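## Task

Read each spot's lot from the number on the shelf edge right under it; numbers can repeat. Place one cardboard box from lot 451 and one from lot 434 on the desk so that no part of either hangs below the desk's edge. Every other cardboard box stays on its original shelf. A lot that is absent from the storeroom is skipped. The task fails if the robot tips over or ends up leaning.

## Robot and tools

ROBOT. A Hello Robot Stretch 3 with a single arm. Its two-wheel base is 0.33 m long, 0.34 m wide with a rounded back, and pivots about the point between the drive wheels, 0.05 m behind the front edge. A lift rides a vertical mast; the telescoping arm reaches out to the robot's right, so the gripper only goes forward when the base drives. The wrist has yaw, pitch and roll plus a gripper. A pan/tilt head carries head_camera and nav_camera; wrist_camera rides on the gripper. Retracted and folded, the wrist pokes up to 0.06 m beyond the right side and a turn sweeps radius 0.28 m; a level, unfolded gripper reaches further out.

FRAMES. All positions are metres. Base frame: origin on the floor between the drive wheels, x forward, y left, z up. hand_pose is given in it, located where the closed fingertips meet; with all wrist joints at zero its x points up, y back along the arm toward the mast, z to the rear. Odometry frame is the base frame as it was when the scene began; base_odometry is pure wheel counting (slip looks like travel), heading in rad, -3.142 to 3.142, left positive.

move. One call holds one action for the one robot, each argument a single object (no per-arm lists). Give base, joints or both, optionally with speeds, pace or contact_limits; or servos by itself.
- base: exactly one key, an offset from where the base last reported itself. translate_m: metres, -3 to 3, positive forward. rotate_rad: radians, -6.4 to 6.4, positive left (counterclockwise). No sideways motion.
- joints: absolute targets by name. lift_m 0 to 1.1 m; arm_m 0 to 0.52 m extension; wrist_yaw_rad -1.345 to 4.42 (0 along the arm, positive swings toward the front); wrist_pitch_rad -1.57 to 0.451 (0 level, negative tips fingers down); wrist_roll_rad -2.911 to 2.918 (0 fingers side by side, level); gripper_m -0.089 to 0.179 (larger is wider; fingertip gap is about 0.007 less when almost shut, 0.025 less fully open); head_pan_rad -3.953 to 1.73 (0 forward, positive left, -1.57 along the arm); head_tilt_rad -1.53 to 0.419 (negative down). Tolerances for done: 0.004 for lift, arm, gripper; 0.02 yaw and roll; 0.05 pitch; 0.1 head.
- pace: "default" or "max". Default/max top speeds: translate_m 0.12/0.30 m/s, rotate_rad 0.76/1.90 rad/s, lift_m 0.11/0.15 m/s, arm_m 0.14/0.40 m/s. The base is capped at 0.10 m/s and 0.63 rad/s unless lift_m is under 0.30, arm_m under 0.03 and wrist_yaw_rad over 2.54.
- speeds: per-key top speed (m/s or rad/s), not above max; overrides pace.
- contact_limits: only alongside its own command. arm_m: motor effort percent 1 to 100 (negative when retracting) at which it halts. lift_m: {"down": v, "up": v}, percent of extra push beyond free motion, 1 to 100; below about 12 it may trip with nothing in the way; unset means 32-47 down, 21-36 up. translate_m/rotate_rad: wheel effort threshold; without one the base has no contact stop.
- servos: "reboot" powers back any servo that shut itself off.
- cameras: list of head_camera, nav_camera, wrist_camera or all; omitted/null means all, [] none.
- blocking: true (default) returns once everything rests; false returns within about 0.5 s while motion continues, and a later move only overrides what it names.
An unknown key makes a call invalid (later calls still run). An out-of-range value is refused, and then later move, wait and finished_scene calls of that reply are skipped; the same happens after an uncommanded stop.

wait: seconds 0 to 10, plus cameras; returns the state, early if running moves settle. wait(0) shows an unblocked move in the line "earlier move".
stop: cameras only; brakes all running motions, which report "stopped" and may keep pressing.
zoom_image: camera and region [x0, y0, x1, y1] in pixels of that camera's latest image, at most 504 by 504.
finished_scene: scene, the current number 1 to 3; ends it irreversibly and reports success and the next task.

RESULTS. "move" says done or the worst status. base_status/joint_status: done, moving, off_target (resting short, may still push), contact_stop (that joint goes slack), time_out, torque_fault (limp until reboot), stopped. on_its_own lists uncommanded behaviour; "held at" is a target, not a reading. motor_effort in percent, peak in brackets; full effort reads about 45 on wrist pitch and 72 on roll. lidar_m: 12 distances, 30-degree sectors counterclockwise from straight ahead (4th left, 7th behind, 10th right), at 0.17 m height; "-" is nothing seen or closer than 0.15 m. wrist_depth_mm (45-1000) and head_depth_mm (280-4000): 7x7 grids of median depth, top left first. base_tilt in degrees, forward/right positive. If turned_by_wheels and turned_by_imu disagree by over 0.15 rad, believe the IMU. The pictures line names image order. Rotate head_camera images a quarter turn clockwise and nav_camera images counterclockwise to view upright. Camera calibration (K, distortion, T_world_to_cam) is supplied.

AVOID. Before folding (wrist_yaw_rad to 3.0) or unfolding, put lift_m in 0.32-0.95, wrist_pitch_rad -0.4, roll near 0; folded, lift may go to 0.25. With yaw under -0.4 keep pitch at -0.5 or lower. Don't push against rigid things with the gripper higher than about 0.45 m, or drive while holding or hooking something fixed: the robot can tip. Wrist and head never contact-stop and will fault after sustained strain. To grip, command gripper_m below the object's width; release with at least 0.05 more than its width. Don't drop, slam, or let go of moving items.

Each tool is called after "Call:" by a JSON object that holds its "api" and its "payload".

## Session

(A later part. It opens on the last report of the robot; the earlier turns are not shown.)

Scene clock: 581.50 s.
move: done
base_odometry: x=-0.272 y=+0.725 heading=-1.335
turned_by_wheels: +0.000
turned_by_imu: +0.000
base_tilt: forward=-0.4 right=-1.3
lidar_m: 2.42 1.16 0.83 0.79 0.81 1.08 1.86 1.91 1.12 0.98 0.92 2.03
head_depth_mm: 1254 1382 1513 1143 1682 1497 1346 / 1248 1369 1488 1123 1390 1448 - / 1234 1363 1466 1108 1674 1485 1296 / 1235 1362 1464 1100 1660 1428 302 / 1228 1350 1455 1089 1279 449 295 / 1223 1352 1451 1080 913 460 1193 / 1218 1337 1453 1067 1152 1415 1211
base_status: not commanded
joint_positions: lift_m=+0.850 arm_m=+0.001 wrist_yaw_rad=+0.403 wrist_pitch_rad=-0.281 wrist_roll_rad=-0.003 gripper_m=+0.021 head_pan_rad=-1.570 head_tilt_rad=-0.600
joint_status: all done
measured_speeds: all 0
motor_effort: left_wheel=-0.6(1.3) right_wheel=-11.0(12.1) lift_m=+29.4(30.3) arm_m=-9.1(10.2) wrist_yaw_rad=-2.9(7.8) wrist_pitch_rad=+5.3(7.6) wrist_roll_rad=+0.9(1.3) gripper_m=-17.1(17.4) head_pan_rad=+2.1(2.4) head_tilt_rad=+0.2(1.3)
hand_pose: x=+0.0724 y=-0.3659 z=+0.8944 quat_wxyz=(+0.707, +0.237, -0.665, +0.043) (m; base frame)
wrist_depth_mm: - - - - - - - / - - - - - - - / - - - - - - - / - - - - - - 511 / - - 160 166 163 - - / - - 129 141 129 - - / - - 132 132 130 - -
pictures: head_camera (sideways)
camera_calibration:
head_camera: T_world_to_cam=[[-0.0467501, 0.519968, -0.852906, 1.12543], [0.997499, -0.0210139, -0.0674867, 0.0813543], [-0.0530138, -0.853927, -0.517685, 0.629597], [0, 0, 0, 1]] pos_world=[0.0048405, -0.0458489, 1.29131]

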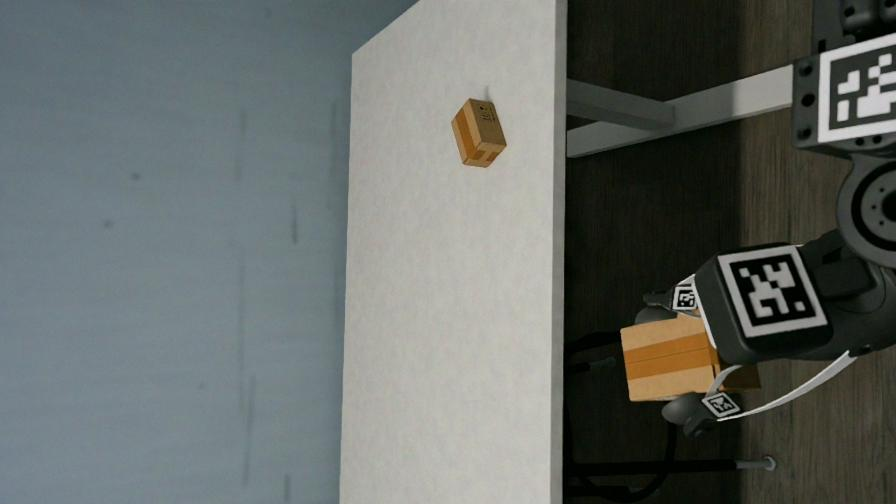

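Call:
{"api": "move", "payload": {"joints": {"arm_m":0.5}, "cameras": []}}

Call:
{"api": "move", "payload": {"joints": {"lift_m":0.73}, "cameras": []}}

Call:
{"api": "move", "payload": {"joints": {"lift_m":0.71}, "speeds": {"lift_m":0.03}, "cameras": ["wrist_camera"]}}

Scene clock: 593.43 s.
move: done
base_odometry: x=-0.272 y=+0.725 heading=-1.335
turned_by_wheels: +0.000
turned_by_imu: +0.000
base_tilt: forward=-0.3 right=-1.3
lidar_m: 2.42 1.16 0.83 0.79 0.81 1.08 1.86 1.91 1.12 0.97 0.91 2.03
head_depth_mm: 1245 1371 1500 1136 372 - - / 1251 1369 1482 470 357 1410 1239 / 1240 1361 1436 967 1675 1483 1239 / 1235 1349 1456 736 1663 1471 1224 / 1230 1344 1452 996 1318 1449 1220 / 1229 1352 1452 1083 1641 1420 1220 / 1222 1345 1438 1068 1151 1408 1211
base_status: not commanded
joint_positions: lift_m=+0.850 arm_m=+0.500 wrist_yaw_rad=+0.403 wrist_pitch_rad=-0.281 wrist_roll_rad=-0.003 gripper_m=+0.021 head_pan_rad=-1.570 head_tilt_rad=-0.600
joint_status: all done
measured_speeds: all 0
motor_effort: left_wheel=-0.7(1.6) right_wheel=-11.6(12.6) lift_m=+28.5(29.8) arm_m=+12.2(15.7) wrist_yaw_rad=-2.5(4.3) wrist_pitch_rad=+5.2(5.5) wrist_roll_rad=+1.3(1.3) gripper_m=-16.7(17.3) head_pan_rad=+1.3(2.3) head_tilt_rad=-1.3(1.9)
hand_pose: x=+0.0724 y=-0.8654 z=+0.8946 quat_wxyz=(+0.707, +0.237, -0.665, +0.043) (m; base frame)
wrist_depth_mm: - - - - - - - / - - - - - - - / - - - - - - - / - - - - - - - / - - 153 165 160 - - / - - 129 140 129 - - / - 99 118 133 126 107 -
pictures: none
No camera images: "cameras" was empty.

Scene clock: 595.37 s.
move: done
base_odometry: x=-0.272 y=+0.725 heading=-1.335
turned_by_wheels: +0.000
turned_by_imu: +0.000
base_tilt: forward=-0.3 right=-1.2
lidar_m: 2.41 1.16 0.82 0.79 0.81 1.08 1.85 1.91 1.12 0.97 0.92 2.03
head_depth_mm: 1252 1371 1508 1135 1698 1503 361 / 1240 1371 1492 1124 900 401 342 / 1238 1368 1471 699 891 1435 1239 / 1233 1358 1457 776 1653 1468 1228 / 1232 1347 1451 1033 1327 1450 1220 / 1227 1348 1451 1080 1634 1413 1220 / 1218 1341 1434 1068 1156 1406 1215
base_status: not commanded
joint_positions: lift_m=+0.730 arm_m=+0.500 wrist_yaw_rad=+0.403 wrist_pitch_rad=-0.280 wrist_roll_rad=-0.003 gripper_m=+0.021 head_pan_rad=-1.570 head_tilt_rad=-0.600
joint_status: all done
measured_speeds: all 0
motor_effort: left_wheel=-0.8(1.2) right_wheel=-11.4(12.2) lift_m=+23.3(28.6) arm_m=+9.3(12.8) wrist_yaw_rad=-2.7(4.1) wrist_pitch_rad=+5.1(5.3) wrist_roll_rad=+1.0(1.3) gripper_m=-16.5(17.4) head_pan_rad=+1.2(2.1) head_tilt_rad=-1.7(1.9)
hand_pose: x=+0.0724 y=-0.8654 z=+0.7746 quat_wxyz=(+0.707, +0.237, -0.665, +0.043) (m; base frame)
wrist_depth_mm: - - - - - - - / - - - - - - - / - - - - - - - / - - - - - - - / - - 153 166 161 - - / - - 129 140 129 - - / - 99 118 132 126 107 -
pictures: none
No camera images: "cameras" was empty.

Scene clock: 596.47 s.
move: done
base_odometry: x=-0.272 y=+0.725 heading=-1.335
turned_by_wheels: +0.000
turned_by_imu: +0.000
base_tilt: forward=-0.3 right=-1.3
lidar_m: 2.42 1.16 0.82 0.79 0.81 1.08 1.86 1.91 1.12 0.98 0.92 2.03
head_depth_mm: 1245 1374 1508 1139 1696 1501 1219 / 1240 1365 1500 1127 906 435 352 / 1240 1358 1473 961 712 1426 1235 / 1230 1351 1460 818 1659 1466 1224 / 1227 1357 1455 1040 1324 1456 1220 / 1224 1348 1448 1081 1639 1417 1220 / 1222 1343 1442 1070 1149 1415 1209
base_status: not commanded
joint_positions: lift_m=+0.710 arm_m=+0.500 wrist_yaw_rad=+0.403 wrist_pitch_rad=-0.231 wrist_roll_rad=-0.004 gripper_m=+0.021 head_pan_rad=-1.570 head_tilt_rad=-0.600
joint_status: all done
measured_speeds: all 0
motor_effort: left_wheel=-1.0(1.2) right_wheel=-10.8(11.9) lift_m=+18.8(24.9) arm_m=+7.2(9.4) wrist_yaw_rad=-2.1(4.2) wrist_pitch_rad=-3.9(5.2) wrist_roll_rad=+1.2(1.4) gripper_m=-16.4(17.3) head_pan_rad=+1.6(2.1) head_tilt_rad=-1.7(1.9)
hand_pose: x=+0.0741 y=-0.8694 z=+0.7665 quat_wxyz=(+0.706, +0.220, -0.670, +0.061) (m; base frame)
wrist_depth_mm: - - - - - - - / - - - - - - - / - - - - - - - / - - - - - - - / - - 151 166 157 - - / - - 129 141 128 - - / - 99 118 132 125 107 -
pictures: wrist_camera
camera_calibration:
wrist_camera: T_world_to_cam=[[-0.902719, -0.429983, -0.0146148, -0.289092], [-0.168502, 0.384605, -0.907571, 1.07508], [0.395861, -0.816819, -0.419643, -0.25162], [0, 0, 0, 1]] pos_world=[0.0197904, -0.743315, 0.865898]

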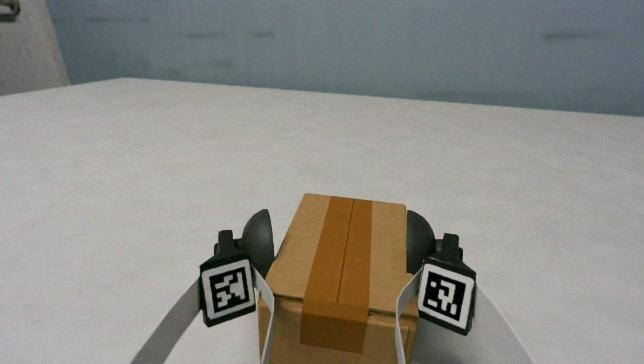

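Contact made; release.

Call:
{"api": "move", "payload": {"joints": {"gripper_m":0.16}, "cameras": []}}

Call:
{"api": "move", "payload": {"joints": {"arm_m":0.1}, "cameras": ["head_camera"]}}

Scene clock: 602.37 s.
move: done
base_odometry: x=-0.272 y=+0.725 heading=-1.335
turned_by_wheels: +0.000
turned_by_imu: +0.000
base_tilt: forward=-0.3 right=-1.1
lidar_m: 2.42 1.16 0.83 0.79 0.81 1.08 1.86 1.91 1.13 0.97 0.92 2.03
head_depth_mm: 1238 1371 1502 1135 1690 1495 1210 / 1240 1366 1480 1121 907 435 352 / 1241 1366 1466 962 711 1442 1236 / 1232 1361 1456 835 1660 1476 1225 / 1228 1352 1451 1040 1332 1458 1228 / 1224 1342 1455 1081 1637 1417 1221 / 1219 1336 1442 1069 1150 1410 1210
base_status: not commanded
joint_positions: lift_m=+0.710 arm_m=+0.500 wrist_yaw_rad=+0.402 wrist_pitch_rad=-0.263 wrist_roll_rad=-0.003 gripper_m=+0.160 head_pan_rad=-1.570 head_tilt_rad=-0.600
joint_status: all done
measured_speeds: all 0
motor_effort: left_wheel=-0.7(1.2) right_wheel=-10.2(11.5) lift_m=+31.1(31.5) arm_m=-0.8(2.6) wrist_yaw_rad=-1.4(4.4) wrist_pitch_rad=+2.0(4.0) wrist_roll_rad=+0.9(1.3) gripper_m=+0.7(82.9) head_pan_rad=+1.3(1.8) head_tilt_rad=-1.8(2.6)
hand_pose: x=+0.0729 y=-0.8669 z=+0.7587 quat_wxyz=(+0.707, +0.231, -0.667, +0.049) (m; base frame)
wrist_depth_mm: - - - - - - - / - - - - - - - / - - - - - - - / - - - 189 - - - / - 145 - 154 161 - - / - 125 131 131 125 135 - / 112 - - 136 131 - 110
pictures: none
No camera images: "cameras" was empty.

Scene clock: 606.50 s.
move: done
base_odometry: x=-0.272 y=+0.725 heading=-1.335
turned_by_wheels: +0.000
turned_by_imu: +0.000
base_tilt: forward=-0.2 right=-1.2
lidar_m: 2.42 1.16 0.83 0.79 0.81 1.08 1.86 1.91 1.12 0.98 0.91 2.02
head_depth_mm: 1254 1366 1511 1135 1694 1505 1250 / 1245 1363 1497 1124 1391 1461 366 / 1240 1363 1476 1112 1679 1479 350 / 1227 1356 1463 1103 1664 1403 370 / 1231 1354 1448 1088 1322 1418 1143 / 1227 1338 1446 1083 1631 1419 1225 / 1225 1340 1447 1072 1157 1403 1216
base_status: not commanded
joint_positions: lift_m=+0.710 arm_m=+0.100 wrist_yaw_rad=+0.402 wrist_pitch_rad=-0.264 wrist_roll_rad=-0.003 gripper_m=+0.160 head_pan_rad=-1.570 head_tilt_rad=-0.600
joint_status: all done
measured_speeds: all 0
motor_effort: left_wheel=-0.9(1.3) right_wheel=-10.2(11.2) lift_m=+26.0(31.2) arm_m=-12.6(14.8) wrist_yaw_rad=-2.0(3.8) wrist_pitch_rad=+2.1(2.3) wrist_roll_rad=+1.0(1.3) gripper_m=+0.3(1.2) head_pan_rad=+1.3(2.1) head_tilt_rad=-2.2(3.1)
hand_pose: x=+0.0728 y=-0.4668 z=+0.7585 quat_wxyz=(+0.707, +0.231, -0.667, +0.049) (m; base frame)
wrist_depth_mm: - - - - - - - / - - - - 535 - - / - - - - - - - / - - - - - - - / - - - - - - - / - 127 - - - 135 - / 116 990 - - - 975 109
pictures: head_camera (sideways)
camera_calibration:
head_camera: T_world_to_cam=[[-0.0467501, 0.519968, -0.852906, 1.12543], [0.997499, -0.0210139, -0.0674867, 0.0813543], [-0.0530138, -0.853927, -0.517685, 0.629597], [0, 0, 0, 1]] pos_world=[0.0048405, -0.0458489, 1.29131]

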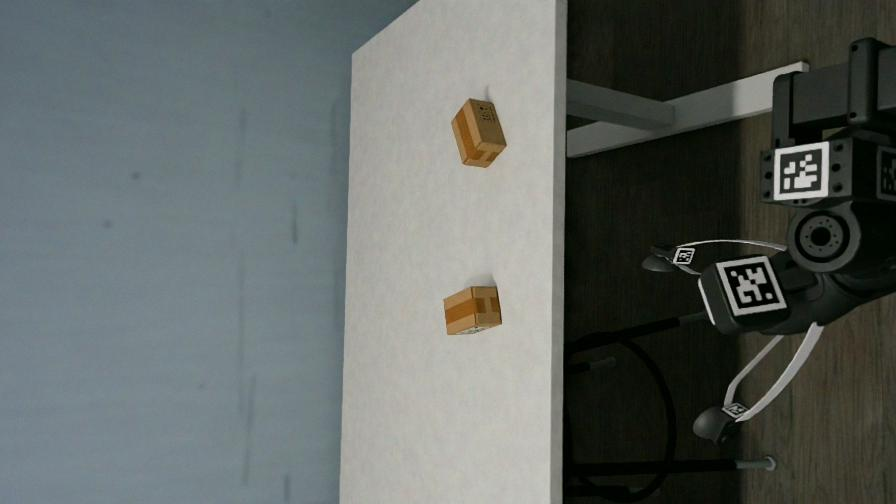

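Call:
{"api": "finished_scene", "payload": {"scene": 2}}

The scene is finished: the task was done.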